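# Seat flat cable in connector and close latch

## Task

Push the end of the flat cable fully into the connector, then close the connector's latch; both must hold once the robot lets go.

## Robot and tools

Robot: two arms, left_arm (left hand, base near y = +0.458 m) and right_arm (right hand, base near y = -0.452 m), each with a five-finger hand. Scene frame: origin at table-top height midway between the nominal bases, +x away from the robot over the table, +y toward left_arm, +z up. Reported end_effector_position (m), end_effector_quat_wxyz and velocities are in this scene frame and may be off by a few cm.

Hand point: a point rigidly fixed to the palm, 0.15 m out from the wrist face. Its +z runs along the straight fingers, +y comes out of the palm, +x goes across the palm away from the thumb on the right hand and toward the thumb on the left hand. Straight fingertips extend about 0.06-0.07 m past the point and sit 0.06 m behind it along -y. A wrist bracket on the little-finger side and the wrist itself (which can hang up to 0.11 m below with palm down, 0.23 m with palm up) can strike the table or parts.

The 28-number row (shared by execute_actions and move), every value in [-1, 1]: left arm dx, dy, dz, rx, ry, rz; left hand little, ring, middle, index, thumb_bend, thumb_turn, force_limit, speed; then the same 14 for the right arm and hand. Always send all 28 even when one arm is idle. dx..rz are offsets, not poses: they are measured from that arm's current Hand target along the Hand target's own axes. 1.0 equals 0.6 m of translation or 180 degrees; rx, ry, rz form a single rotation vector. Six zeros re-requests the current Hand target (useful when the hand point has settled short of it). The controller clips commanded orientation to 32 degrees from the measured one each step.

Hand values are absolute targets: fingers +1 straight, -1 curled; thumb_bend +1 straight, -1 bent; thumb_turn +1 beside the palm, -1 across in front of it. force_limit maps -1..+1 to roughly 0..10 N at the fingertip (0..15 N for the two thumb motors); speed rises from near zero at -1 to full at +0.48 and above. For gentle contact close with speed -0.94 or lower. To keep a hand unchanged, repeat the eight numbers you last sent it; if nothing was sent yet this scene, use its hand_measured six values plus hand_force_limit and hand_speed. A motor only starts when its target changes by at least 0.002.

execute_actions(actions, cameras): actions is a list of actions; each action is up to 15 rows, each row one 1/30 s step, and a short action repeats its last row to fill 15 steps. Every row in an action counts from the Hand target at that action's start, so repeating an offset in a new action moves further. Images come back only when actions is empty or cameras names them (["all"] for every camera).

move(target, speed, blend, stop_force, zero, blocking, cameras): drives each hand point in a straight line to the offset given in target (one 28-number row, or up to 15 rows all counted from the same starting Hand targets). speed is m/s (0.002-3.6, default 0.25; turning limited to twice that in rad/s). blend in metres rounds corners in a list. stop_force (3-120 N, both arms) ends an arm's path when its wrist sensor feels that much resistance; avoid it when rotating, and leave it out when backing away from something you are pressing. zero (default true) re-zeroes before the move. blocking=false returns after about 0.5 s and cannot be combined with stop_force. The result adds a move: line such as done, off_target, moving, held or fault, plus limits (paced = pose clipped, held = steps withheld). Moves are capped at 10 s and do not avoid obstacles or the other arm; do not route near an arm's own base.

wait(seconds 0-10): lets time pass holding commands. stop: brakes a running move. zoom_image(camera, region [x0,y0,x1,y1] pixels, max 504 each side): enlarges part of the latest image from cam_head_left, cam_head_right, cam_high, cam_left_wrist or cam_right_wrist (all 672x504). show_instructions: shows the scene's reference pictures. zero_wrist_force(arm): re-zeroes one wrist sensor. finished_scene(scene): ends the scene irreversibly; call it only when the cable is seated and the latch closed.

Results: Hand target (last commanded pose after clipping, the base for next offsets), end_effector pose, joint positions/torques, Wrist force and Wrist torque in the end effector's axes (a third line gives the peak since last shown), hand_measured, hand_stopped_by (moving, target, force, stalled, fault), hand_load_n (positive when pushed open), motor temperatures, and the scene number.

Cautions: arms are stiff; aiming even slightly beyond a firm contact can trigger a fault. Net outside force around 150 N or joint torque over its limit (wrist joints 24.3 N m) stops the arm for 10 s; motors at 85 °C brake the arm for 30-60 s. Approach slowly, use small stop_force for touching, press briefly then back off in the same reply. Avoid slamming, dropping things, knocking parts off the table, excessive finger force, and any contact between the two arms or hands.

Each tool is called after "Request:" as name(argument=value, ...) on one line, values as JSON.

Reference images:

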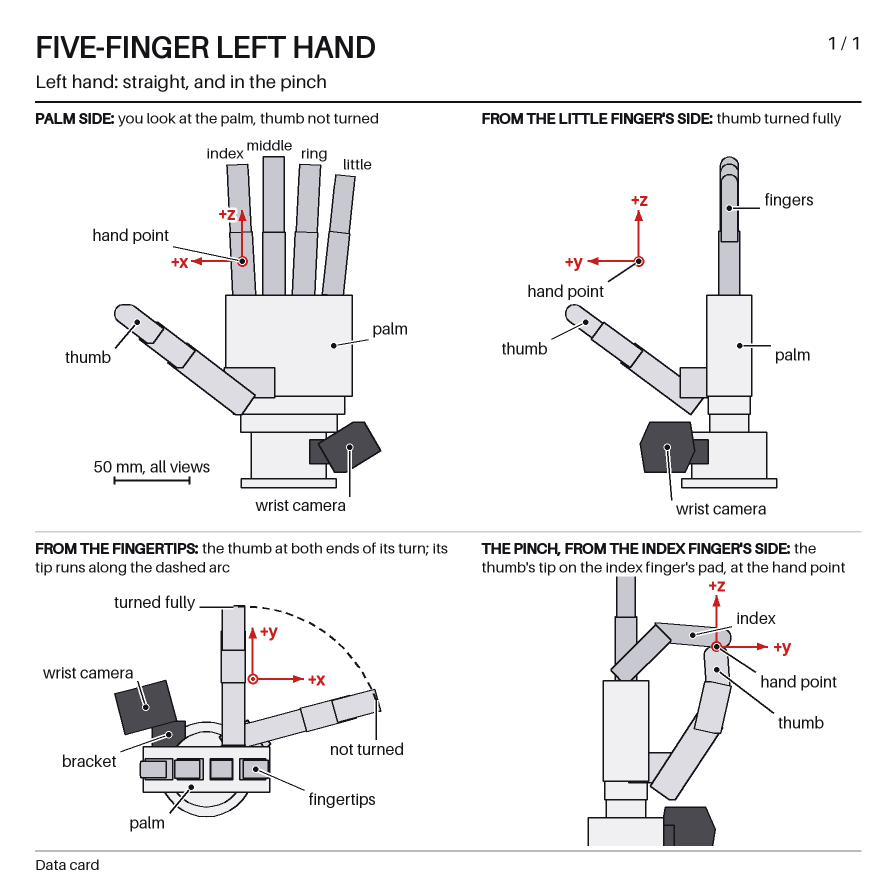

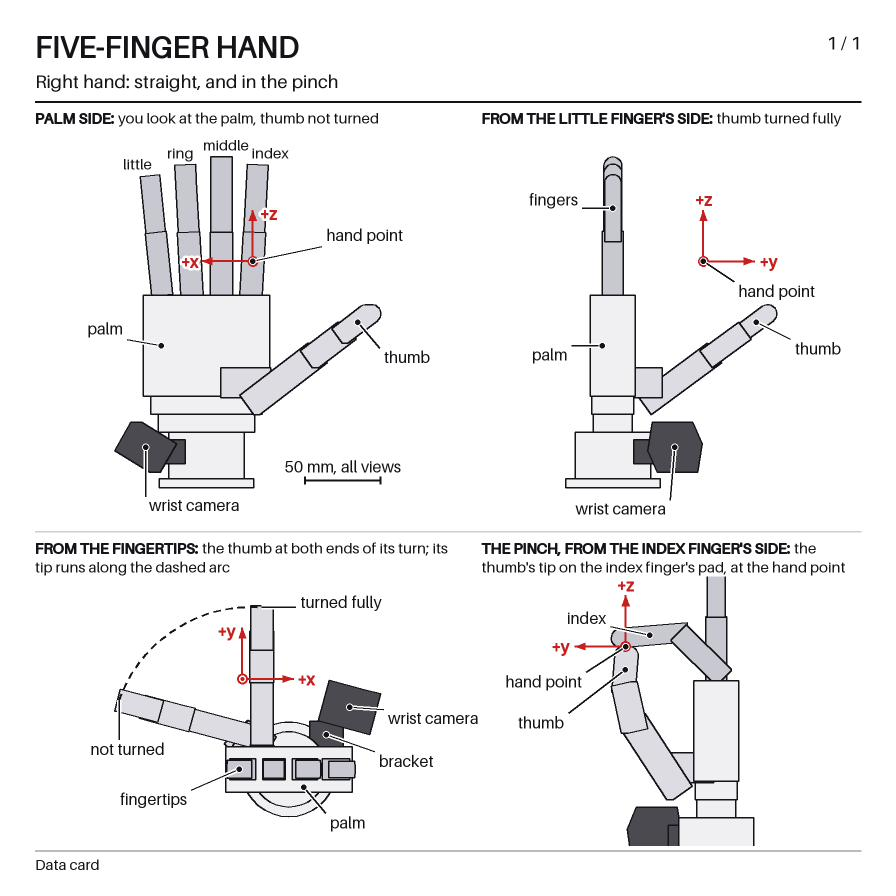

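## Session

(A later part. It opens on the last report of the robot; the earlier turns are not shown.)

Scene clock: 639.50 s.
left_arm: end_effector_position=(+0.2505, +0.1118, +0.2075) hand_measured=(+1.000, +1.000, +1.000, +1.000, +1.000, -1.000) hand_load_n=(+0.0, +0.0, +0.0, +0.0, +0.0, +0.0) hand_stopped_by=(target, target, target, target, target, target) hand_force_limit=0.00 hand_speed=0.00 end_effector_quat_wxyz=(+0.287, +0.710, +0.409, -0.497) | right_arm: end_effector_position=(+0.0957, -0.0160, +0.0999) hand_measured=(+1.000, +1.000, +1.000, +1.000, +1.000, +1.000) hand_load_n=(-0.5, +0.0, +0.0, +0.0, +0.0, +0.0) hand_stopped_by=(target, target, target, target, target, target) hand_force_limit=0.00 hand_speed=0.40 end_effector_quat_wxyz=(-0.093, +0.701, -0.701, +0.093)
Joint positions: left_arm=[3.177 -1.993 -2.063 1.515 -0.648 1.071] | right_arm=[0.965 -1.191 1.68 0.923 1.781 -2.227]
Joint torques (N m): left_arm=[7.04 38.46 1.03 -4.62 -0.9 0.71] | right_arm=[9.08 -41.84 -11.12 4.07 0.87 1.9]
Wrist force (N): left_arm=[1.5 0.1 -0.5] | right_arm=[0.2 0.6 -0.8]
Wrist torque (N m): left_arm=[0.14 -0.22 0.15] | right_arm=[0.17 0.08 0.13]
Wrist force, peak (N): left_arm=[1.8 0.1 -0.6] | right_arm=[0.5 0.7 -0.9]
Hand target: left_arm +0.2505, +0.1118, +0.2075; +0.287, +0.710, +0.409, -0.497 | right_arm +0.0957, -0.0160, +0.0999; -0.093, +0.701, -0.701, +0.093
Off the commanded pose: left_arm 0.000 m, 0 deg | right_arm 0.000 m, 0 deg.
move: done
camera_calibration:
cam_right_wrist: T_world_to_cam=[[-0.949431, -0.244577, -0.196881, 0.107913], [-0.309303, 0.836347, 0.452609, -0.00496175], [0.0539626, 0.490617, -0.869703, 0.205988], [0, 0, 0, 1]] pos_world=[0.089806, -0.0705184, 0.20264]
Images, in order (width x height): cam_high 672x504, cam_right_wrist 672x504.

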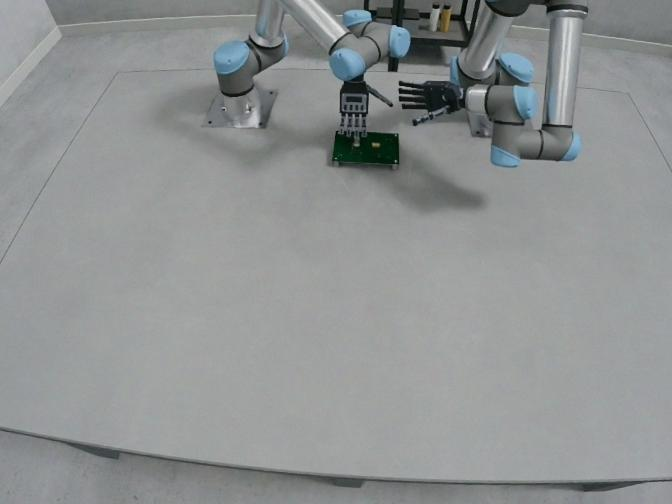

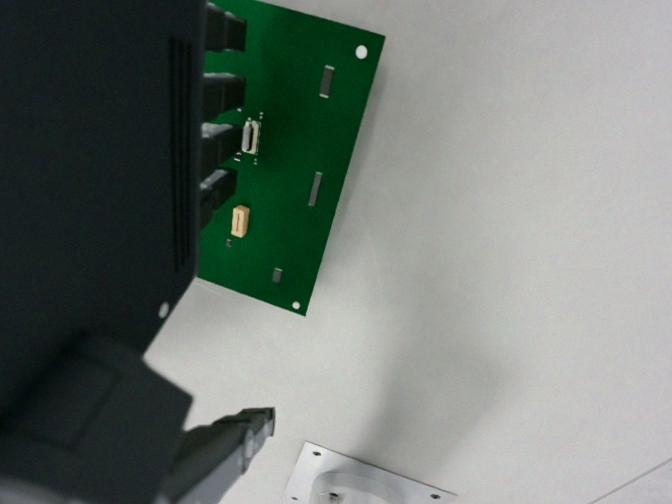

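Request:
move(target=[0,0,0,0,0,0,1,1,1,1,1,-1,0,0,0.0033,0.0048,-0.0013,0,0,0,1,1,1,1,1,1,0,0.4], speed=0.03, stop_force=5, cameras=["cam_right_wrist"])

Request:
zoom_image(camera="cam_right_wrist", region=[220, 110, 280, 155])

Scene clock: 684.77 s.
left_arm: end_effector_position=(+0.2505, +0.1118, +0.2075) hand_measured=(+1.000, +1.000, +1.000, +1.000, +1.000, -1.000) hand_load_n=(+0.0, -0.5, +0.0, +0.0, +0.0, +0.5) hand_stopped_by=(target, target, target, target, target, target) hand_force_limit=0.00 hand_speed=0.00 end_effector_quat_wxyz=(+0.287, +0.710, +0.409, -0.497) | right_arm: end_effector_position=(+0.0927, -0.0180, +0.1000) hand_measured=(+1.000, +1.000, +1.000, +1.000, +1.000, +1.000) hand_load_n=(+0.0, +0.0, +0.0, +0.0, +0.0, +0.0) hand_stopped_by=(target, target, target, target, target, target) hand_force_limit=0.00 hand_speed=0.40 end_effector_quat_wxyz=(-0.093, +0.701, -0.701, +0.093)
Joint positions: left_arm=[3.177 -1.993 -2.063 1.515 -0.648 1.071] | right_arm=[0.968 -1.197 1.689 0.921 1.782 -2.224]
Joint torques (N m): left_arm=[7.53 39.14 1.57 -4.49 -0.92 0.68] | right_arm=[-3.07 -17.49 -23.33 2.71 1.85 -1.7]
Wrist force (N): left_arm=[1.4 0.0 -0.4] | right_arm=[0.1 0.3 -0.8]
Wrist torque (N m): left_arm=[0.12 -0.20 0.14] | right_arm=[0.13 0.10 -0.07]
Wrist force, peak (N): left_arm=[1.8 0.2 -0.4] | right_arm=[0.4 0.7 -0.9]
Hand target: left_arm +0.2505, +0.1118, +0.2075; +0.287, +0.710, +0.409, -0.497 | right_arm +0.0927, -0.0180, +0.0999; -0.093, +0.701, -0.701, +0.093
Off the commanded pose: left_arm 0.000 m, 0 deg | right_arm 0.000 m, 0 deg.
move: done
camera_calibration:
cam_right_wrist: T_world_to_cam=[[-0.949402, -0.244657, -0.196923, 0.104576], [-0.309392, 0.836324, 0.45259, -0.00420743], [0.0539617, 0.490617, -0.869703, 0.207131], [0, 0, 0, 1]] pos_world=[0.086806, -0.0725181, 0.202641]
Images, in order (width x height): cam_right_wrist 672x504.

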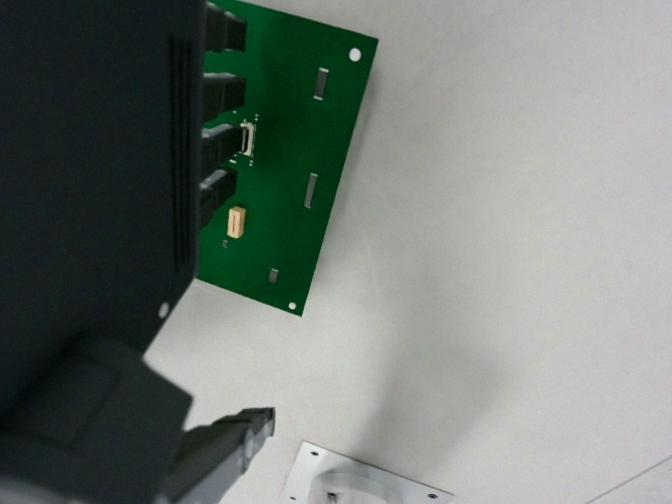

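Scaled by 8.400 from the camera's 672x504 image, which has a finer 960x720 frame.

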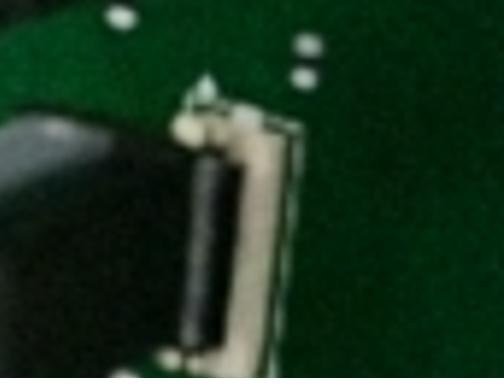

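Request:
move(target=[[0,0,0,0,0,0,1,1,1,1,1,-1,0,0,0,0.0064,-0.0017,0,0,0,1,1,1,1,1,1,0,0.4],[0,0,0,0,0,0,1,1,1,1,1,-1,0,0,0,0.0077,0.0031,0,0,0,1,1,1,1,1,1,0,0.4]], speed=0.02, stop_force=5, cameras=["cam_right_wrist"])

Request:
zoom_image(camera="cam_right_wrist", region=[220, 110, 280, 155])

Scene clock: 718.43 s.
left_arm: end_effector_position=(+0.2505, +0.1118, +0.2075) hand_measured=(+1.000, +1.000, +1.000, +1.000, +1.000, -1.000) hand_load_n=(+0.0, +0.0, +0.0, +0.0, +0.0, +0.5) hand_stopped_by=(target, target, target, target, target, target) hand_force_limit=0.00 hand_speed=0.00 end_effector_quat_wxyz=(+0.287, +0.710, +0.409, -0.497) | right_arm: end_effector_position=(+0.0887, -0.0180, +0.0969) hand_measured=(+1.000, +1.000, +1.000, +1.000, +1.000, +1.000) hand_load_n=(+0.0, +0.0, -0.5, +0.0, +0.0, +0.0) hand_stopped_by=(target, target, target, target, target, target) hand_force_limit=0.00 hand_speed=0.40 end_effector_quat_wxyz=(-0.093, +0.701, -0.701, +0.093)
Joint positions: left_arm=[3.177 -1.993 -2.063 1.515 -0.648 1.071] | right_arm=[0.976 -1.196 1.697 0.914 1.783 -2.216]
Joint torques (N m): left_arm=[7.5 38.86 1.35 -4.53 -0.78 0.6] | right_arm=[-9.13 -37.52 -23.67 4.2 -0.48 -1.9]
Wrist force (N): left_arm=[1.4 0.2 -0.5] | right_arm=[0.0 0.3 -0.8]
Wrist torque (N m): left_arm=[0.16 -0.19 0.13] | right_arm=[0.14 0.11 -0.02]
Wrist force, peak (N): left_arm=[1.7 0.3 -0.7] | right_arm=[0.6 0.5 -1.0]
Hand target: left_arm +0.2505, +0.1118, +0.2075; +0.287, +0.710, +0.409, -0.497 | right_arm +0.0887, -0.0180, +0.0969; -0.093, +0.701, -0.701, +0.093
Off the commanded pose: left_arm 0.000 m, 0 deg | right_arm 0.000 m, 0 deg.
move: done
camera_calibration:
cam_right_wrist: T_world_to_cam=[[-0.949428, -0.244616, -0.196851, 0.100274], [-0.309315, 0.836406, 0.452493, -0.00403725], [0.0539603, 0.490499, -0.86977, 0.204738], [0, 0, 0, 1]] pos_world=[0.082906, -0.0725183, 0.19964]
Images, in order (width x height): cam_right_wrist 672x504.

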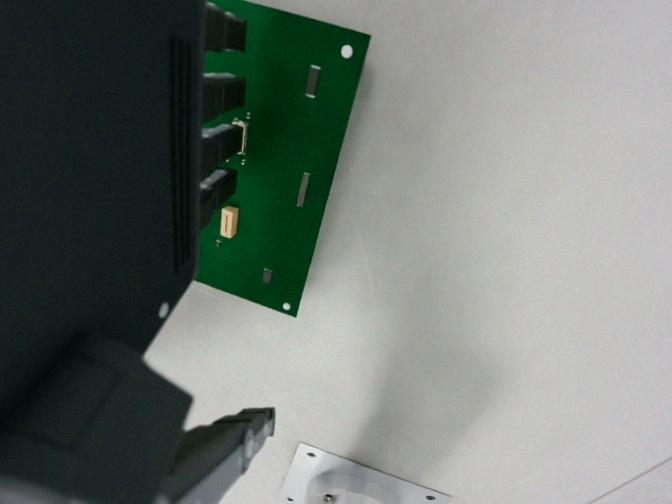

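Scaled by 8.400 from the camera's 672x504 image, which has a finer 960x720 frame.

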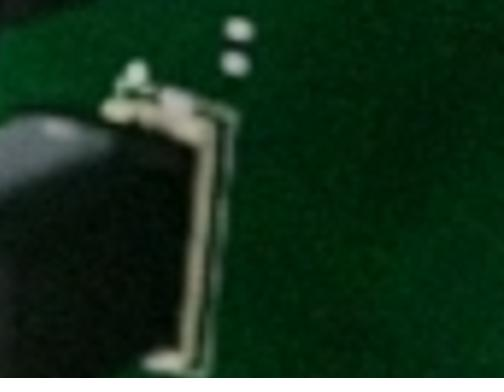

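Request:
move(target=[0,0,0,0,0,0,1,1,1,1,1,-1,0,0,0,0.0027,0.0165,0,0,0,1,1,1,1,1,1,0,0.4], speed=0.008, stop_force=5, cameras=["cam_right_wrist"])

Request:
zoom_image(camera="cam_right_wrist", region=[220, 110, 280, 155])

Scene clock: 727.60 s.
left_arm: end_effector_position=(+0.2505, +0.1118, +0.2075) hand_measured=(+1.000, +1.000, +1.000, +1.000, +1.000, -1.000) hand_load_n=(+0.0, +0.0, +0.0, +0.0, +0.0, +0.5) hand_stopped_by=(target, target, target, target, target, target) hand_force_limit=0.00 hand_speed=0.00 end_effector_quat_wxyz=(+0.287, +0.710, +0.409, -0.497) | right_arm: end_effector_position=(+0.0897, -0.0180, +0.0869) hand_measured=(+1.000, +1.000, +1.000, +1.000, +1.000, +1.000) hand_load_n=(+0.0, +0.0, +0.0, +0.0, -0.5, +0.0) hand_stopped_by=(target, target, target, target, target, target) hand_force_limit=0.00 hand_speed=0.40 end_effector_quat_wxyz=(-0.092, +0.701, -0.701, +0.093)
Joint positions: left_arm=[3.177 -1.993 -2.063 1.515 -0.648 1.071] | right_arm=[0.974 -1.184 1.708 0.89 1.782 -2.218]
Joint torques (N m): left_arm=[7.62 38.13 1.45 -4.51 -0.82 0.5] | right_arm=[-6.61 -35.5 -20.62 4.11 -1.64 -1.27]
Wrist force (N): left_arm=[1.5 0.0 -0.5] | right_arm=[0.0 0.2 -0.8]
Wrist torque (N m): left_arm=[0.13 -0.20 0.14] | right_arm=[0.13 0.11 0.15]
Wrist force, peak (N): left_arm=[1.8 0.1 -0.7] | right_arm=[0.7 0.6 -0.7]
Hand target: left_arm +0.2505, +0.1118, +0.2075; +0.287, +0.710, +0.409, -0.497 | right_arm +0.0897, -0.0180, +0.0870; -0.093, +0.701, -0.701, +0.093
Off the commanded pose: left_arm 0.000 m, 0 deg | right_arm 0.000 m, 0 deg.
move: done
camera_calibration:
cam_right_wrist: T_world_to_cam=[[-0.949441, -0.24464, -0.196757, 0.0992359], [-0.309291, 0.836397, 0.452525, 0.000788426], [0.0538608, 0.490501, -0.869774, 0.195995], [0, 0, 0, 1]] pos_world=[0.083906, -0.0725182, 0.18964]
Images, in order (width x height): cam_right_wrist 672x504.

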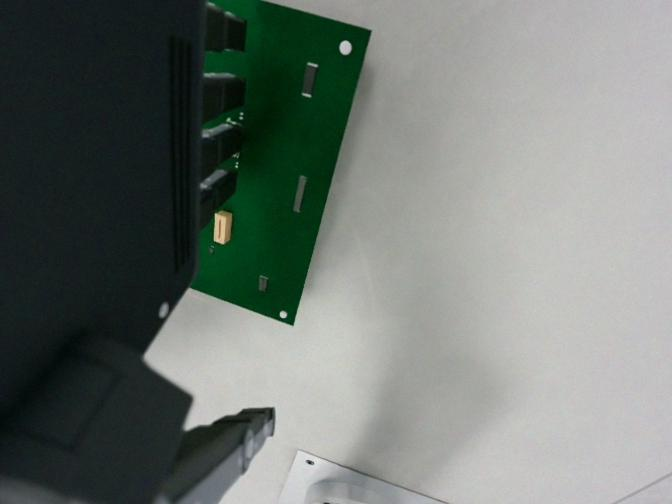

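Scaled by 8.400 from the camera's 672x504 image, which has a finer 960x720 frame.

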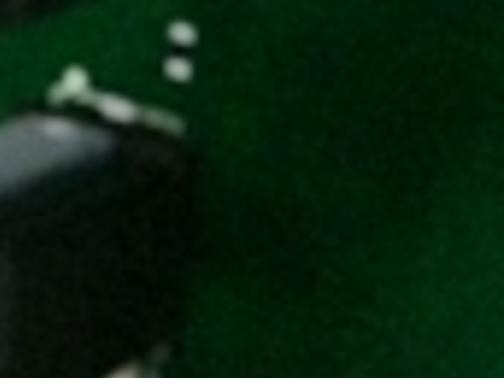

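Request:
move(target=[[0,0,0,0,0,0,1,1,1,1,1,-1,0,0,0,-0.0048,0.0013,0,0,0,1,1,1,1,1,1,0,0.4],[0,0,0,0,0,0,1,1,1,1,1,-1,0,0,0,-0.0067,0.0104,0,0,0,1,1,1,1,1,1,0,0.4]], speed=0.006, stop_force=4, cameras=["cam_right_wrist"])

Request:
zoom_image(camera="cam_right_wrist", region=[220, 110, 280, 155])

Scene clock: 741.87 s.
left_arm: end_effector_position=(+0.2505, +0.1118, +0.2075) hand_measured=(+1.000, +1.000, +1.000, +1.000, +1.000, -1.000) hand_load_n=(+0.0, +0.0, +0.0, +0.0, +0.0, +0.5) hand_stopped_by=(target, target, target, target, target, target) hand_force_limit=0.00 hand_speed=0.00 end_effector_quat_wxyz=(+0.287, +0.710, +0.409, -0.497) | right_arm: end_effector_position=(+0.0922, -0.0180, +0.0870) hand_measured=(+1.000, +1.000, +1.000, +1.000, +1.000, +1.000) hand_load_n=(+0.0, +0.0, -3.0, +0.0, +0.0, +0.0) hand_stopped_by=(target, target, target, target, target, target) hand_force_limit=0.00 hand_speed=0.40 end_effector_quat_wxyz=(-0.093, +0.701, -0.701, +0.093)
Joint positions: left_arm=[3.177 -1.993 -2.063 1.515 -0.648 1.071] | right_arm=[0.969 -1.182 1.705 0.89 1.782 -2.223]
Joint torques (N m): left_arm=[7.53 38.21 1.56 -4.45 -0.74 0.44] | right_arm=[7.93 -39.99 -5.86 2.59 3.27 2.01]
Wrist force (N): left_arm=[1.3 0.2 -0.6] | right_arm=[-0.8 3.5 -4.8]
Wrist torque (N m): left_arm=[0.16 -0.19 0.13] | right_arm=[0.32 0.12 0.05]
Wrist force, peak (N): left_arm=[1.9 0.3 -0.6] | right_arm=[-0.1 4.2 -5.3]
Hand target: left_arm +0.2505, +0.1118, +0.2075; +0.287, +0.710, +0.409, -0.497 | right_arm +0.0922, -0.0180, +0.0870; -0.093, +0.701, -0.701, +0.093 (not the last commanded pose)
Off the commanded pose: left_arm 0.000 m, 0 deg | right_arm 0.006 m, 0 deg.
move: contact (right_arm); path passed 0 of 2 targets
camera_calibration:
cam_right_wrist: T_world_to_cam=[[-0.949408, -0.244703, -0.19684, 0.101543], [-0.309393, 0.836309, 0.452617, 0.00147016], [0.053862, 0.490619, -0.869708, 0.195949], [0, 0, 0, 1]] pos_world=[0.086306, -0.0725179, 0.18974]
Images, in order (width x height): cam_right_wrist 672x504.

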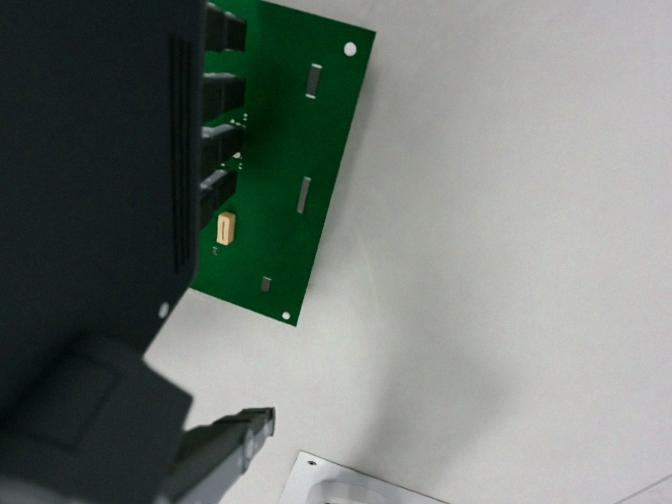

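Scaled by 8.400 from the camera's 672x504 image, which has a finer 960x720 frame.

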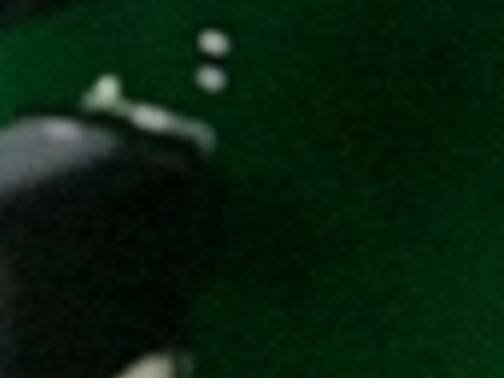

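Request:
move(target=[[0,0,0,0,0,0,1,1,1,1,1,-1,0,0,0,-0.0013,-0.0048,0,0,0,1,1,1,1,1,1,0,0.4],[0,0,0,0,0,0,1,1,1,1,1,-1,0,0,0,-0.0037,-0.0042,0,0,0,1,1,1,1,1,1,0,0.4]], speed=0.02, cameras=["cam_right_wrist"])

Request:
zoom_image(camera="cam_right_wrist", region=[220, 110, 280, 155])

Request:
move(target=[0,0,0,0,0,0,1,1,1,1,1,-1,0,0,0,0.0034,0.0129,0,0,0,1,1,1,1,1,1,0,0.4], speed=0.005, stop_force=5, cameras=["cam_right_wrist"])

Request:
zoom_image(camera="cam_right_wrist", region=[220, 110, 280, 155])

Scene clock: 773.67 s.
left_arm: end_effector_position=(+0.2505, +0.1118, +0.2075) hand_measured=(+1.000, +1.000, +1.000, +1.000, +1.000, -1.000) hand_load_n=(+0.0, +0.0, +0.0, +0.0, +0.0, +0.5) hand_stopped_by=(target, target, target, target, target, target) hand_force_limit=0.00 hand_speed=0.00 end_effector_quat_wxyz=(+0.287, +0.710, +0.409, -0.497) | right_arm: end_effector_position=(+0.0937, -0.0180, +0.0901) hand_measured=(+1.000, +1.000, +1.000, +1.000, +1.000, +1.000) hand_load_n=(+0.0, +0.0, -0.5, +0.0, +0.0, +0.0) hand_stopped_by=(target, target, target, target, target, target) hand_force_limit=0.00 hand_speed=0.40 end_effector_quat_wxyz=(-0.093, +0.701, -0.701, +0.093)
Joint positions: left_arm=[3.177 -1.993 -2.063 1.515 -0.648 1.071] | right_arm=[0.966 -1.185 1.7 0.897 1.781 -2.226]
Joint torques (N m): left_arm=[7.36 38.38 1.87 -4.54 -0.74 0.48] | right_arm=[1.22 -17.78 -15.54 1.59 -1.47 0.36]
Wrist force (N): left_arm=[1.3 0.2 -0.7] | right_arm=[0.3 1.3 -1.2]
Wrist torque (N m): left_arm=[0.18 -0.19 0.13] | right_arm=[0.18 0.08 0.19]
Wrist force, peak (N): left_arm=[1.8 0.1 -0.5] | right_arm=[-0.6 3.9 -4.5]
Hand target: left_arm +0.2505, +0.1118, +0.2075; +0.287, +0.710, +0.409, -0.497 | right_arm +0.0937, -0.0180, +0.0900; -0.093, +0.701, -0.701, +0.093
Off the commanded pose: left_arm 0.000 m, 0 deg | right_arm 0.000 m, 0 deg.
move: done
camera_calibration:
cam_right_wrist: T_world_to_cam=[[-0.949364, -0.244746, -0.196997, 0.1036], [-0.309511, 0.836254, 0.45264, 0.000532705], [0.0539577, 0.490693, -0.86966, 0.198552], [0, 0, 0, 1]] pos_world=[0.0878059, -0.0725177, 0.192841]
Images, in order (width x height): cam_right_wrist 672x504.

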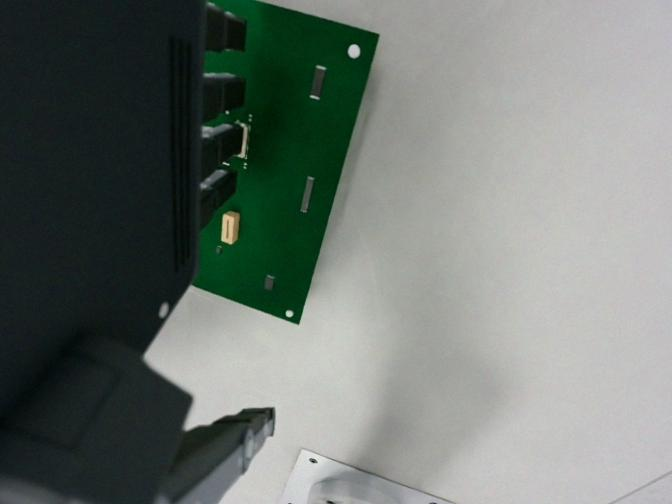

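Scaled by 8.400 from the camera's 672x504 image, which has a finer 960x720 frame.

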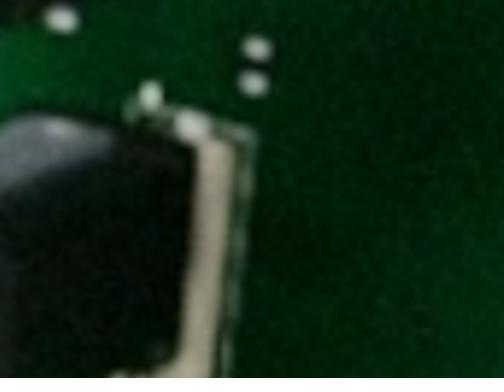

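Scene clock: 775.23 s.
left_arm: end_effector_position=(+0.2505, +0.1118, +0.2075) hand_measured=(+1.000, +1.000, +1.000, +1.000, +1.000, -1.000) hand_load_n=(+0.0, +0.0, +0.0, +0.0, +0.0, +0.5) hand_stopped_by=(target, target, target, target, target, target) hand_force_limit=0.00 hand_speed=0.00 end_effector_quat_wxyz=(+0.287, +0.710, +0.409, -0.497) | right_arm: end_effector_position=(+0.0937, -0.0180, +0.0877) hand_measured=(+1.000, +1.000, +1.000, +1.000, +1.000, +1.000) hand_load_n=(+0.0, +0.0, +0.0, +0.0, +0.0, +0.0) hand_stopped_by=(target, target, target, target, target, target) hand_force_limit=0.00 hand_speed=0.40 end_effector_quat_wxyz=(-0.093, +0.701, -0.701, +0.093)
Joint positions: left_arm=[3.177 -1.993 -2.063 1.515 -0.648 1.071] | right_arm=[0.966 -1.182 1.703 0.891 1.781 -2.226]
Joint torques (N m): left_arm=[7.23 38.44 1.6 -4.35 -0.71 0.3] | right_arm=[3.16 -39.59 -22.39 3.64 -1.63 1.83]
Wrist force (N): left_arm=[1.4 0.2 -0.4] | right_arm=[-0.1 0.8 -4.7]
Wrist torque (N m): left_arm=[0.16 -0.19 0.14] | right_arm=[0.41 0.19 0.13]
Wrist force, peak (N): left_arm=[1.8 0.2 -0.4] | right_arm=[0.3 -1.7 -7.5]
Hand target: left_arm +0.2505, +0.1118, +0.2075; +0.287, +0.710, +0.409, -0.497 | right_arm +0.0937, -0.0180, +0.0877; -0.093, +0.701, -0.701, +0.093 (not the last commanded pose)
Off the commanded pose: left_arm 0.000 m, 0 deg | right_arm 0.006 m, 0 deg.
move: contact (right_arm)
camera_calibration:
cam_right_wrist: T_world_to_cam=[[-0.949402, -0.244657, -0.196923, 0.103123], [-0.309392, 0.836324, 0.45259, 0.00162357], [0.0539617, 0.490617, -0.869703, 0.196467], [0, 0, 0, 1]] pos_world=[0.087806, -0.0725181, 0.190441]
Images, in order (width x height): cam_right_wrist 672x504.

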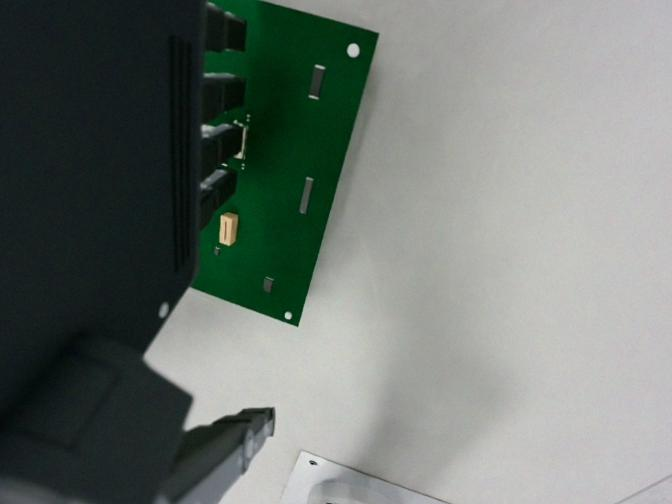

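Scaled by 8.400 from the camera's 672x504 image, which has a finer 960x720 frame.

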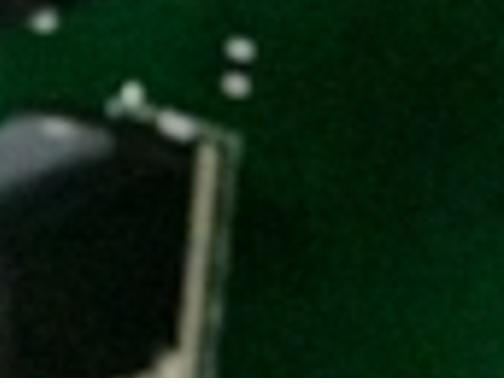

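Request:
move(target=[0,0,0,0,0,0,1,1,1,1,1,-1,0,0,0,0.0022,0.008,0,0,0,1,1,1,1,1,1,0,0.4], speed=0.005, stop_force=10, cameras=["cam_right_wrist"])

Request:
zoom_image(camera="cam_right_wrist", region=[220, 110, 280, 155])

Scene clock: 788.63 s.
left_arm: end_effector_position=(+0.2505, +0.1118, +0.2075) hand_measured=(+1.000, +1.000, +1.000, +1.000, +1.000, -1.000) hand_load_n=(+0.0, +0.0, +0.0, +0.0, +0.0, +0.5) hand_stopped_by=(target, target, target, target, target, target) hand_force_limit=0.00 hand_speed=0.00 end_effector_quat_wxyz=(+0.287, +0.710, +0.409, -0.497) | right_arm: end_effector_position=(+0.0937, -0.0179, +0.0871) hand_measured=(+1.000, +1.000, +1.000, +1.000, +1.000, +1.000) hand_load_n=(+0.0, +0.0, +0.5, +0.0, +0.0, -0.5) hand_stopped_by=(target, target, target, target, target, target) hand_force_limit=0.00 hand_speed=0.40 end_effector_quat_wxyz=(-0.093, +0.701, -0.701, +0.093)
Joint positions: left_arm=[3.177 -1.993 -2.063 1.515 -0.648 1.071] | right_arm=[0.966 -1.182 1.704 0.89 1.781 -2.226]
Joint torques (N m): left_arm=[7.16 38.61 1.83 -4.33 -0.65 0.3] | right_arm=[0.46 -35.1 -19.76 2.95 -1.38 1.34]
Wrist force (N): left_arm=[1.4 0.2 -0.4] | right_arm=[1.1 -2.2 -15.6]
Wrist torque (N m): left_arm=[0.14 -0.19 0.14] | right_arm=[1.07 0.43 0.13]
Wrist force, peak (N): left_arm=[1.7 0.2 -0.7] | right_arm=[0.8 -3.5 -20.5]
Hand target: left_arm +0.2505, +0.1118, +0.2075; +0.287, +0.710, +0.409, -0.497 | right_arm +0.0937, -0.0179, +0.0871; -0.093, +0.701, -0.701, +0.093 (not the last commanded pose)
Off the commanded pose: left_arm 0.000 m, 0 deg | right_arm 0.004 m, 0 deg.
move: contact (right_arm)
camera_calibration:
cam_right_wrist: T_world_to_cam=[[-0.949383, -0.244529, -0.197175, 0.10306], [-0.309418, 0.836206, 0.452792, 0.00185051], [0.0541575, 0.490882, -0.869541, 0.195917], [0, 0, 0, 1]] pos_world=[0.0878058, -0.0725185, 0.189841]
Images, in order (width x height): cam_right_wrist 672x504.

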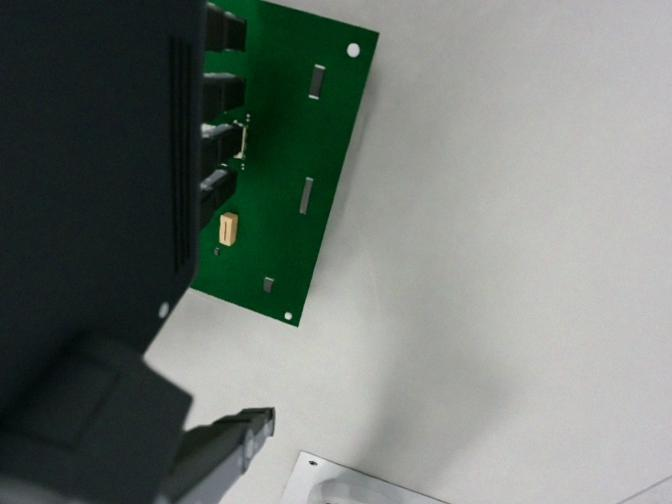

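Scaled by 8.400 from the camera's 672x504 image, which has a finer 960x720 frame.

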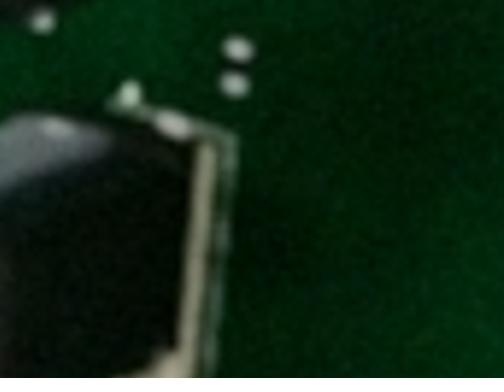

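Request:
move(target=[0,0,0,0,0,0,1,1,1,1,1,-1,0,0,0,-0.0035,-0.0214,0,0,0,1,1,1,1,1,1,0,0.4], speed=0.03, cameras=["cam_right_wrist"])

Request:
zoom_image(camera="cam_right_wrist", region=[220, 110, 280, 155])

Scene clock: 795.90 s.
left_arm: end_effector_position=(+0.2505, +0.1118, +0.2075) hand_measured=(+1.000, +1.000, +1.000, +1.000, +1.000, -1.000) hand_load_n=(+0.0, +0.0, +0.0, +0.0, +0.0, +0.5) hand_stopped_by=(target, target, target, target, target, target) hand_force_limit=0.00 hand_speed=0.00 end_effector_quat_wxyz=(+0.287, +0.710, +0.409, -0.497) | right_arm: end_effector_position=(+0.0924, -0.0179, +0.1003) hand_measured=(+1.000, +1.000, +1.000, +1.000, +1.000, +1.000) hand_load_n=(+0.0, +0.0, +0.0, +0.0, +0.0, +0.0) hand_stopped_by=(target, target, target, target, target, target) hand_force_limit=0.00 hand_speed=0.40 end_effector_quat_wxyz=(-0.093, +0.701, -0.701, +0.093)
Joint positions: left_arm=[3.177 -1.993 -2.063 1.515 -0.648 1.071] | right_arm=[0.969 -1.198 1.689 0.921 1.782 -2.223]
Joint torques (N m): left_arm=[7.77 38.63 1.35 -4.37 -0.75 0.42] | right_arm=[5.41 -18.73 -8.46 -0.61 2.45 1.26]
Wrist force (N): left_arm=[1.5 0.0 -0.5] | right_arm=[0.3 0.6 -0.7]
Wrist torque (N m): left_arm=[0.13 -0.20 0.14] | right_arm=[0.18 0.07 -0.05]
Wrist force, peak (N): left_arm=[1.8 0.3 -0.6] | right_arm=[1.1 -2.1 -15.8]
Hand target: left_arm +0.2505, +0.1118, +0.2075; +0.287, +0.710, +0.409, -0.497 | right_arm +0.0924, -0.0179, +0.1001; -0.093, +0.701, -0.701, +0.093
Off the commanded pose: left_arm 0.000 m, 0 deg | right_arm 0.000 m, 0 deg.
move: done
camera_calibration:
cam_right_wrist: T_world_to_cam=[[-0.949349, -0.244503, -0.197368, 0.104472], [-0.309502, 0.836076, 0.452974, -0.00460605], [0.0542608, 0.491116, -0.869403, 0.20731], [0, 0, 0, 1]] pos_world=[0.0865057, -0.0724186, 0.202942]
Images, in order (width x height): cam_right_wrist 672x504.

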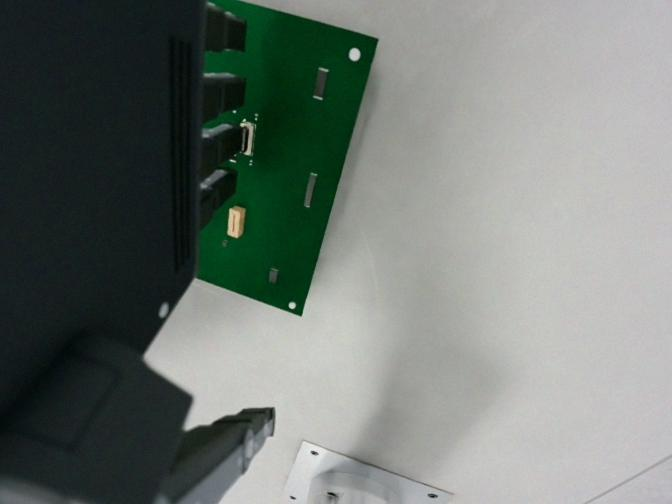

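Scaled by 8.400 from the camera's 672x504 image, which has a finer 960x720 frame.

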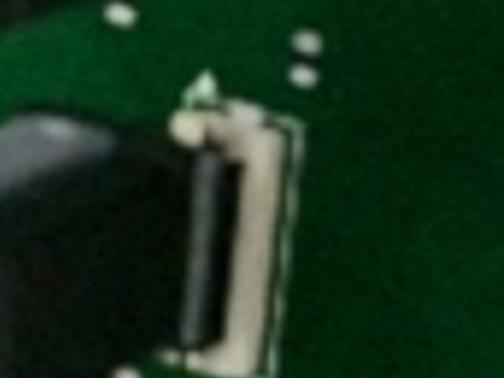

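Request:
move(target=[[0,0,0,0,0,0,1,1,1,1,1,-1,0,0,0,-0.0173,-0.0644,0,0,0,1,1,1,1,1,1,0,0.4],[0,0,0,0,0,0,1,1,1,1,1,-1,0,0,0.1033,-0.0424,-0.1094,0.2709,0.014,0.0356,1,1,1,1,1,1,0,0.4]], speed=0.2, blend=[0.01,0])

Request:
move(target=[0,0,0,0,0,0,1,1,1,1,1,-1,0,0,-0.0593,0.1263,0.1552,0,0,0,1,1,1,1,1,1,0,0.4], speed=0.12, stop_force=8, cameras=["cam_right_wrist"])

Request:
zoom_image(camera="cam_right_wrist", region=[340, 220, 390, 270])

Scene clock: 820.67 s.
left_arm: end_effector_position=(+0.2505, +0.1118, +0.2075) hand_measured=(+1.000, +1.000, +1.000, +1.000, +1.000, -1.000) hand_load_n=(+0.0, +0.0, +0.0, +0.0, +0.0, +0.5) hand_stopped_by=(target, target, target, target, target, target) hand_force_limit=0.00 hand_speed=0.00 end_effector_quat_wxyz=(+0.287, +0.710, +0.409, -0.497) | right_arm: end_effector_position=(+0.0998, -0.0799, +0.1699) hand_measured=(+1.000, +1.000, +1.000, +1.000, +1.000, +1.000) hand_load_n=(+0.0, +0.0, +0.0, +0.0, +0.0, -0.5) hand_stopped_by=(target, target, target, target, target, target) hand_force_limit=0.00 hand_speed=0.40 end_effector_quat_wxyz=(+0.363, -0.559, +0.639, -0.383)
Joint positions: left_arm=[3.177 -1.993 -2.063 1.515 -0.648 1.071] | right_arm=[1.378 -1.323 1.904 0.728 2.667 -1.823]
Joint torques (N m): left_arm=[7.56 38.51 2.12 -4.17 -0.71 0.22] | right_arm=[-7.31 -36.04 -21.59 3.06 3.12 -1.11]
Wrist force (N): left_arm=[1.4 0.0 -0.9] | right_arm=[0.2 0.0 -0.7]
Wrist torque (N m): left_arm=[0.15 -0.21 0.14] | right_arm=[0.02 0.03 0.06]
Wrist force, peak (N): left_arm=[1.8 0.0 -0.4] | right_arm=[0.1 -0.7 -1.7]
Hand target: left_arm +0.2505, +0.1118, +0.2075; +0.287, +0.710, +0.409, -0.497 | right_arm +0.0999, -0.0799, +0.1701; +0.364, -0.559, +0.639, -0.383
Off the commanded pose: left_arm 0.000 m, 0 deg | right_arm 0.000 m, 0 deg.
move: done

Scene clock: 822.70 s.
left_arm: end_effector_position=(+0.2505, +0.1118, +0.2075) hand_measured=(+1.000, +1.000, +1.000, +1.000, +1.000, -1.000) hand_load_n=(+0.0, +0.0, +0.5, +0.0, +0.0, +0.5) hand_stopped_by=(target, target, target, target, target, target) hand_force_limit=0.00 hand_speed=0.00 end_effector_quat_wxyz=(+0.287, +0.710, +0.409, -0.497) | right_arm: end_effector_position=(+0.1540, -0.0462, +0.0623) hand_measured=(+1.000, +1.000, +1.000, +1.000, +1.000, +1.000) hand_load_n=(+0.0, +0.0, +0.0, +0.0, +0.0, +0.0) hand_stopped_by=(target, target, target, target, target, target) hand_force_limit=0.00 hand_speed=0.40 end_effector_quat_wxyz=(+0.364, -0.559, +0.639, -0.383)
Joint positions: left_arm=[3.177 -1.993 -2.063 1.515 -0.648 1.071] | right_arm=[1.258 -1.136 1.921 0.315 2.623 -2.06]
Joint torques (N m): left_arm=[7.05 38.66 1.94 -4.33 -0.64 0.26] | right_arm=[9.36 -36.29 -4.08 -0.66 3.31 0.57]
Wrist force (N): left_arm=[1.3 0.1 -0.2] | right_arm=[0.1 -0.1 -0.5]
Wrist torque (N m): left_arm=[0.12 -0.18 0.14] | right_arm=[0.00 0.03 -0.17]
Wrist force, peak (N): left_arm=[1.7 0.2 -0.6] | right_arm=[0.3 -1.0 -1.5]
Hand target: left_arm +0.2505, +0.1118, +0.2075; +0.287, +0.710, +0.409, -0.497 | right_arm +0.1540, -0.0462, +0.0623; +0.364, -0.559, +0.639, -0.383
Off the commanded pose: left_arm 0.000 m, 0 deg | right_arm 0.000 m, 0 deg.
move: done
camera_calibration:
cam_right_wrist: T_world_to_cam=[[-0.499163, -0.159807, -0.851644, 0.123855], [-0.448729, 0.888465, 0.0962918, 0.101469], [0.741268, 0.430223, -0.515199, 0.0541369], [0, 0, 0, 1]] pos_world=[0.0672259, -0.0936496, 0.123601]
Images, in order (width x height): cam_right_wrist 672x504.

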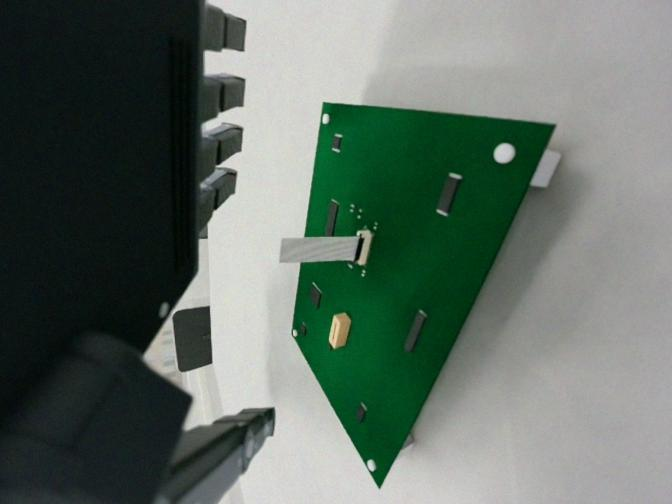

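Scaled by 10.080 from the camera's 672x504 image, which has a finer 960x720 frame.

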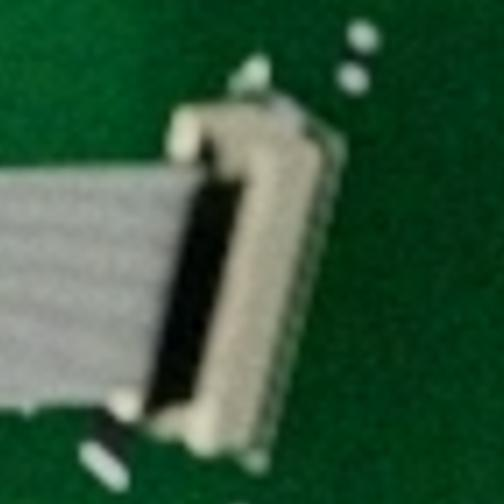

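Request:
move(target=[[0,0,0,0,0,0,1,1,1,1,1,-1,0,0,0.0593,-0.1263,-0.1552,0,0,0,1,1,1,1,1,1,0,0.4],[0,0,0,0,0,0,1,1,1,1,1,-1,0,0,0.2012,-0.3393,-0.0550,-0.0274,-0.2890,-0.1674,1,1,1,1,1,1,0,0.4]], speed=0.25, blend=[0.03,0])

Request:
move(target=[0,0,0,0,0,0,1,1,1,1,1,-1,0,0,-0.1554,0.2039,0.2983,0,0,0,1,1,1,1,1,1,0,0.4], speed=0.15, stop_force=8, cameras=["cam_right_wrist"])

Request:
zoom_image(camera="cam_right_wrist", region=[335, 240, 385, 280])

Scene clock: 902.20 s.
left_arm: end_effector_position=(+0.2505, +0.1118, +0.2075) hand_measured=(+1.000, +1.000, +1.000, +1.000, +1.000, -1.000) hand_load_n=(+0.0, +0.0, +0.0, +0.0, +0.0, +0.0) hand_stopped_by=(target, target, target, target, target, target) hand_force_limit=0.00 hand_speed=0.00 end_effector_quat_wxyz=(+0.287, +0.710, +0.409, -0.497) | right_arm: end_effector_position=(+0.1999, -0.1799, +0.2549) hand_measured=(+1.000, +1.000, +1.000, +1.000, +1.000, +1.000) hand_load_n=(+0.0, +0.0, +0.0, +0.0, +0.0, +0.0) hand_stopped_by=(target, target, target, target, target, target) hand_force_limit=0.00 hand_speed=0.40 end_effector_quat_wxyz=(-0.472, +0.825, -0.271, +0.154)
Joint positions: left_arm=[3.177 -1.993 -2.063 1.515 -0.648 1.071] | right_arm=[-0.161 -1.979 2.134 0.79 0.675 -3.964]
Joint torques (N m): left_arm=[7.2 38.88 2.16 -4.27 -0.62 0.16] | right_arm=[5.22 -2.87 -23.35 1.87 -0.58 -1.64]
Wrist force (N): left_arm=[1.5 0.2 -0.7] | right_arm=[0.4 -0.3 -0.3]
Wrist torque (N m): left_arm=[0.17 -0.22 0.14] | right_arm=[-0.04 -0.01 -0.12]
Wrist force, peak (N): left_arm=[2.0 0.3 -0.4] | right_arm=[0.0 -0.3 -1.7]
Hand target: left_arm +0.2505, +0.1118, +0.2075; +0.287, +0.710, +0.409, -0.497 | right_arm +0.1998, -0.1799, +0.2550; -0.472, +0.825, -0.270, +0.154
Off the commanded pose: left_arm 0.000 m, 0 deg | right_arm 0.000 m, 0 deg.
move: done

Scene clock: 904.80 s.
left_arm: end_effector_position=(+0.2505, +0.1118, +0.2075) hand_measured=(+1.000, +1.000, +1.000, +1.000, +1.000, -1.000) hand_load_n=(+0.0, +0.0, +0.0, +0.0, +0.0, +0.5) hand_stopped_by=(target, target, target, target, target, target) hand_force_limit=0.00 hand_speed=0.00 end_effector_quat_wxyz=(+0.287, +0.710, +0.409, -0.497) | right_arm: end_effector_position=(+0.1792, -0.0501, +0.0590) hand_measured=(+1.000, +1.000, +1.000, +1.000, +1.000, +1.000) hand_load_n=(+0.0, +0.0, +0.0, -0.5, +0.0, +0.0) hand_stopped_by=(target, target, target, target, target, target) hand_force_limit=0.00 hand_speed=0.40 end_effector_quat_wxyz=(-0.472, +0.825, -0.270, +0.154)
Joint positions: left_arm=[3.177 -1.993 -2.063 1.515 -0.648 1.071] | right_arm=[0.552 -1.562 2.307 -0.174 1.213 -3.363]
Joint torques (N m): left_arm=[7.65 38.71 2.5 -4.32 -0.78 0.14] | right_arm=[1.85 -3.04 -12.2 -2.35 1.81 0.69]
Wrist force (N): left_arm=[1.5 0.2 -0.4] | right_arm=[-0.3 -0.4 -0.6]
Wrist torque (N m): left_arm=[0.16 -0.22 0.15] | right_arm=[-0.05 0.08 0.04]
Wrist force, peak (N): left_arm=[1.8 0.2 -0.6] | right_arm=[0.7 -1.2 -1.3]
Hand target: left_arm +0.2505, +0.1118, +0.2075; +0.287, +0.710, +0.409, -0.497 | right_arm +0.1792, -0.0502, +0.0589; -0.472, +0.825, -0.270, +0.154
Off the commanded pose: left_arm 0.000 m, 0 deg | right_arm 0.000 m, 0 deg.
move: done
camera_calibration:
cam_right_wrist: T_world_to_cam=[[-0.12218, -0.579011, -0.806113, 0.0416772], [-0.992429, 0.0610021, 0.106603, 0.171973], [-0.01255, 0.813034, -0.582081, 0.193772], [0, 0, 0, 1]] pos_world=[0.178195, -0.143902, 0.128054]
Images, in order (width x height): cam_right_wrist 672x504.

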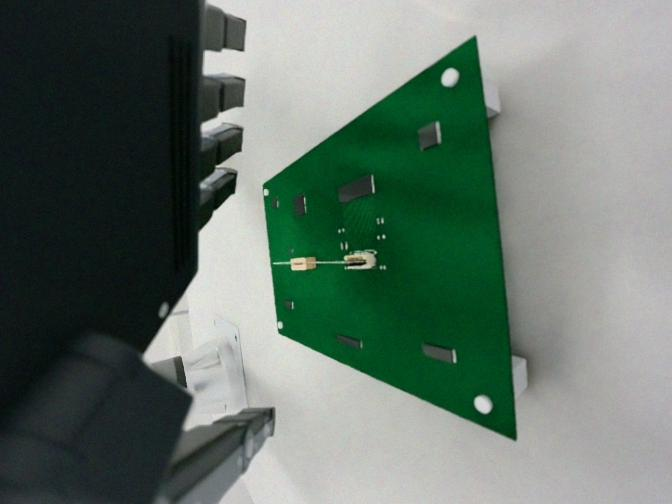

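Scaled by 10.080 from the camera's 672x504 image, which has a finer 960x720 frame.

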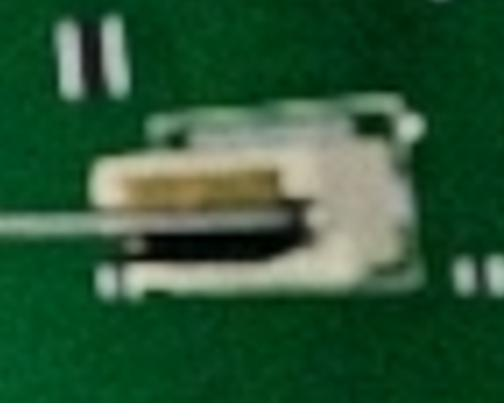

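Request:
move(target=[[0,0,0,0,0,0,1,1,1,1,1,-1,0,0,0.1554,-0.2039,-0.2983,0,0,0,1,1,1,1,1,1,0,0.4],[0,0,0,0,0,0,1,1,1,1,1,-1,0,0,-0.1605,-0.1138,-0.2038,-0.2278,0.1855,0.2425,1,1,1,1,1,1,0,0.4]], speed=0.25, blend=[0.02,0])

Request:
move(target=[0,0,0,0,0,0,1,1,1,1,1,-1,0,0,-0.0533,-0.0146,0.1420,0,0,0,1,1,1,1,1,1,0,0.4], speed=0.1, stop_force=8, cameras=["cam_right_wrist"])

Request:
zoom_image(camera="cam_right_wrist", region=[220, 110, 280, 155])

Scene clock: 956.97 s.
left_arm: end_effector_position=(+0.2505, +0.1118, +0.2075) hand_measured=(+1.000, +1.000, +1.000, +1.000, +1.000, -1.000) hand_load_n=(+0.0, +0.0, +0.0, +0.0, +0.0, +0.5) hand_stopped_by=(target, target, target, target, target, target) hand_force_limit=0.00 hand_speed=0.00 end_effector_quat_wxyz=(+0.287, +0.710, +0.409, -0.497) | right_arm: end_effector_position=(+0.0597, -0.0503, +0.1798) hand_measured=(+1.000, +1.000, +1.000, +1.000, +1.000, +1.000) hand_load_n=(+0.0, +0.0, +0.0, +0.0, +0.0, -0.5) hand_stopped_by=(target, target, target, target, target, target) hand_force_limit=0.00 hand_speed=0.40 end_effector_quat_wxyz=(-0.093, +0.701, -0.701, +0.093)
Joint positions: left_arm=[3.177 -1.993 -2.063 1.515 -0.648 1.071] | right_arm=[0.989 -1.366 1.693 1.088 1.786 -2.203]
Joint torques (N m): left_arm=[7.31 38.56 2.49 -4.16 -0.64 -0.07] | right_arm=[-9.43 -28.43 -10.5 1.5 2.55 1.8]
Wrist force (N): left_arm=[1.4 0.6 -0.6] | right_arm=[0.1 0.3 -0.5]
Wrist torque (N m): left_arm=[0.22 -0.21 0.12] | right_arm=[0.12 0.08 0.15]
Wrist force, peak (N): left_arm=[1.8 0.0 -0.7] | right_arm=[1.3 -1.3 -1.6]
Hand target: left_arm +0.2505, +0.1118, +0.2075; +0.287, +0.710, +0.409, -0.497 | right_arm +0.0597, -0.0503, +0.1798; -0.093, +0.701, -0.701, +0.093
Off the commanded pose: left_arm 0.000 m, 0 deg | right_arm 0.000 m, 0 deg.
move: done

Scene clock: 958.93 s.
left_arm: end_effector_position=(+0.2505, +0.1118, +0.2075) hand_measured=(+1.000, +1.000, +1.000, +1.000, +1.000, -1.000) hand_load_n=(+0.0, +0.0, +0.0, -0.5, +0.0, +0.0) hand_stopped_by=(target, target, target, target, target, target) hand_force_limit=0.00 hand_speed=0.00 end_effector_quat_wxyz=(+0.287, +0.710, +0.409, -0.497) | right_arm: end_effector_position=(+0.0905, -0.0183, +0.0999) hand_measured=(+1.000, +1.000, +1.000, +1.000, +1.000, +1.000) hand_load_n=(+0.0, +0.0, +0.0, +0.0, +0.0, +0.0) hand_stopped_by=(target, target, target, target, target, target) hand_force_limit=0.00 hand_speed=0.40 end_effector_quat_wxyz=(-0.093, +0.701, -0.701, +0.093)
Joint positions: left_arm=[3.177 -1.993 -2.063 1.515 -0.648 1.071] | right_arm=[0.973 -1.2 1.693 0.919 1.784 -2.22]
Joint torques (N m): left_arm=[6.96 38.72 2.46 -4.2 -0.62 0.02] | right_arm=[8.02 -40.79 -7.31 0.78 0.18 1.97]
Wrist force (N): left_arm=[1.5 0.1 -0.5] | right_arm=[0.1 0.3 -0.8]
Wrist torque (N m): left_arm=[0.15 -0.22 0.15] | right_arm=[0.14 0.09 0.14]
Wrist force, peak (N): left_arm=[1.7 0.2 -0.8] | right_arm=[0.2 0.5 -1.6]
Hand target: left_arm +0.2505, +0.1118, +0.2075; +0.287, +0.710, +0.409, -0.497 | right_arm +0.0905, -0.0183, +0.0999; -0.093, +0.701, -0.701, +0.093
Off the commanded pose: left_arm 0.000 m, 0 deg | right_arm 0.000 m, 0 deg.
move: done
camera_calibration:
cam_right_wrist: T_world_to_cam=[[-0.948832, -0.245362, -0.198786, 0.102459], [-0.310912, 0.836001, 0.452146, -0.00438132], [0.0552464, 0.490815, -0.86951, 0.207242], [0, 0, 0, 1]] pos_world=[0.0844048, -0.0729153, 0.202548]
Images, in order (width x height): cam_right_wrist 672x504.

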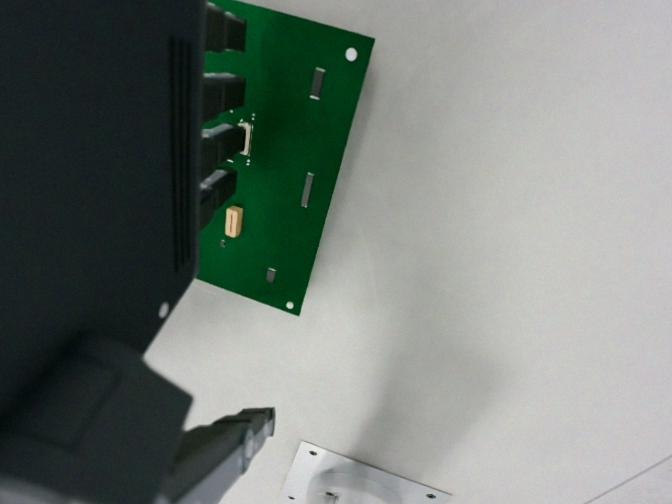

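Scaled by 8.400 from the camera's 672x504 image, which has a finer 960x720 frame.

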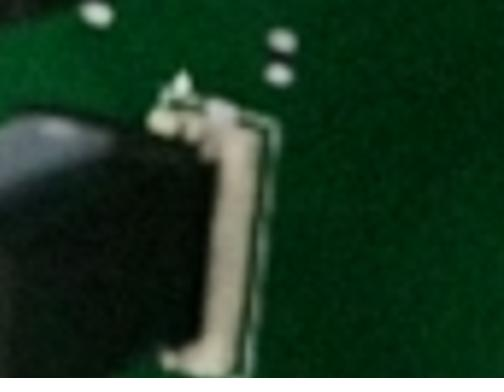

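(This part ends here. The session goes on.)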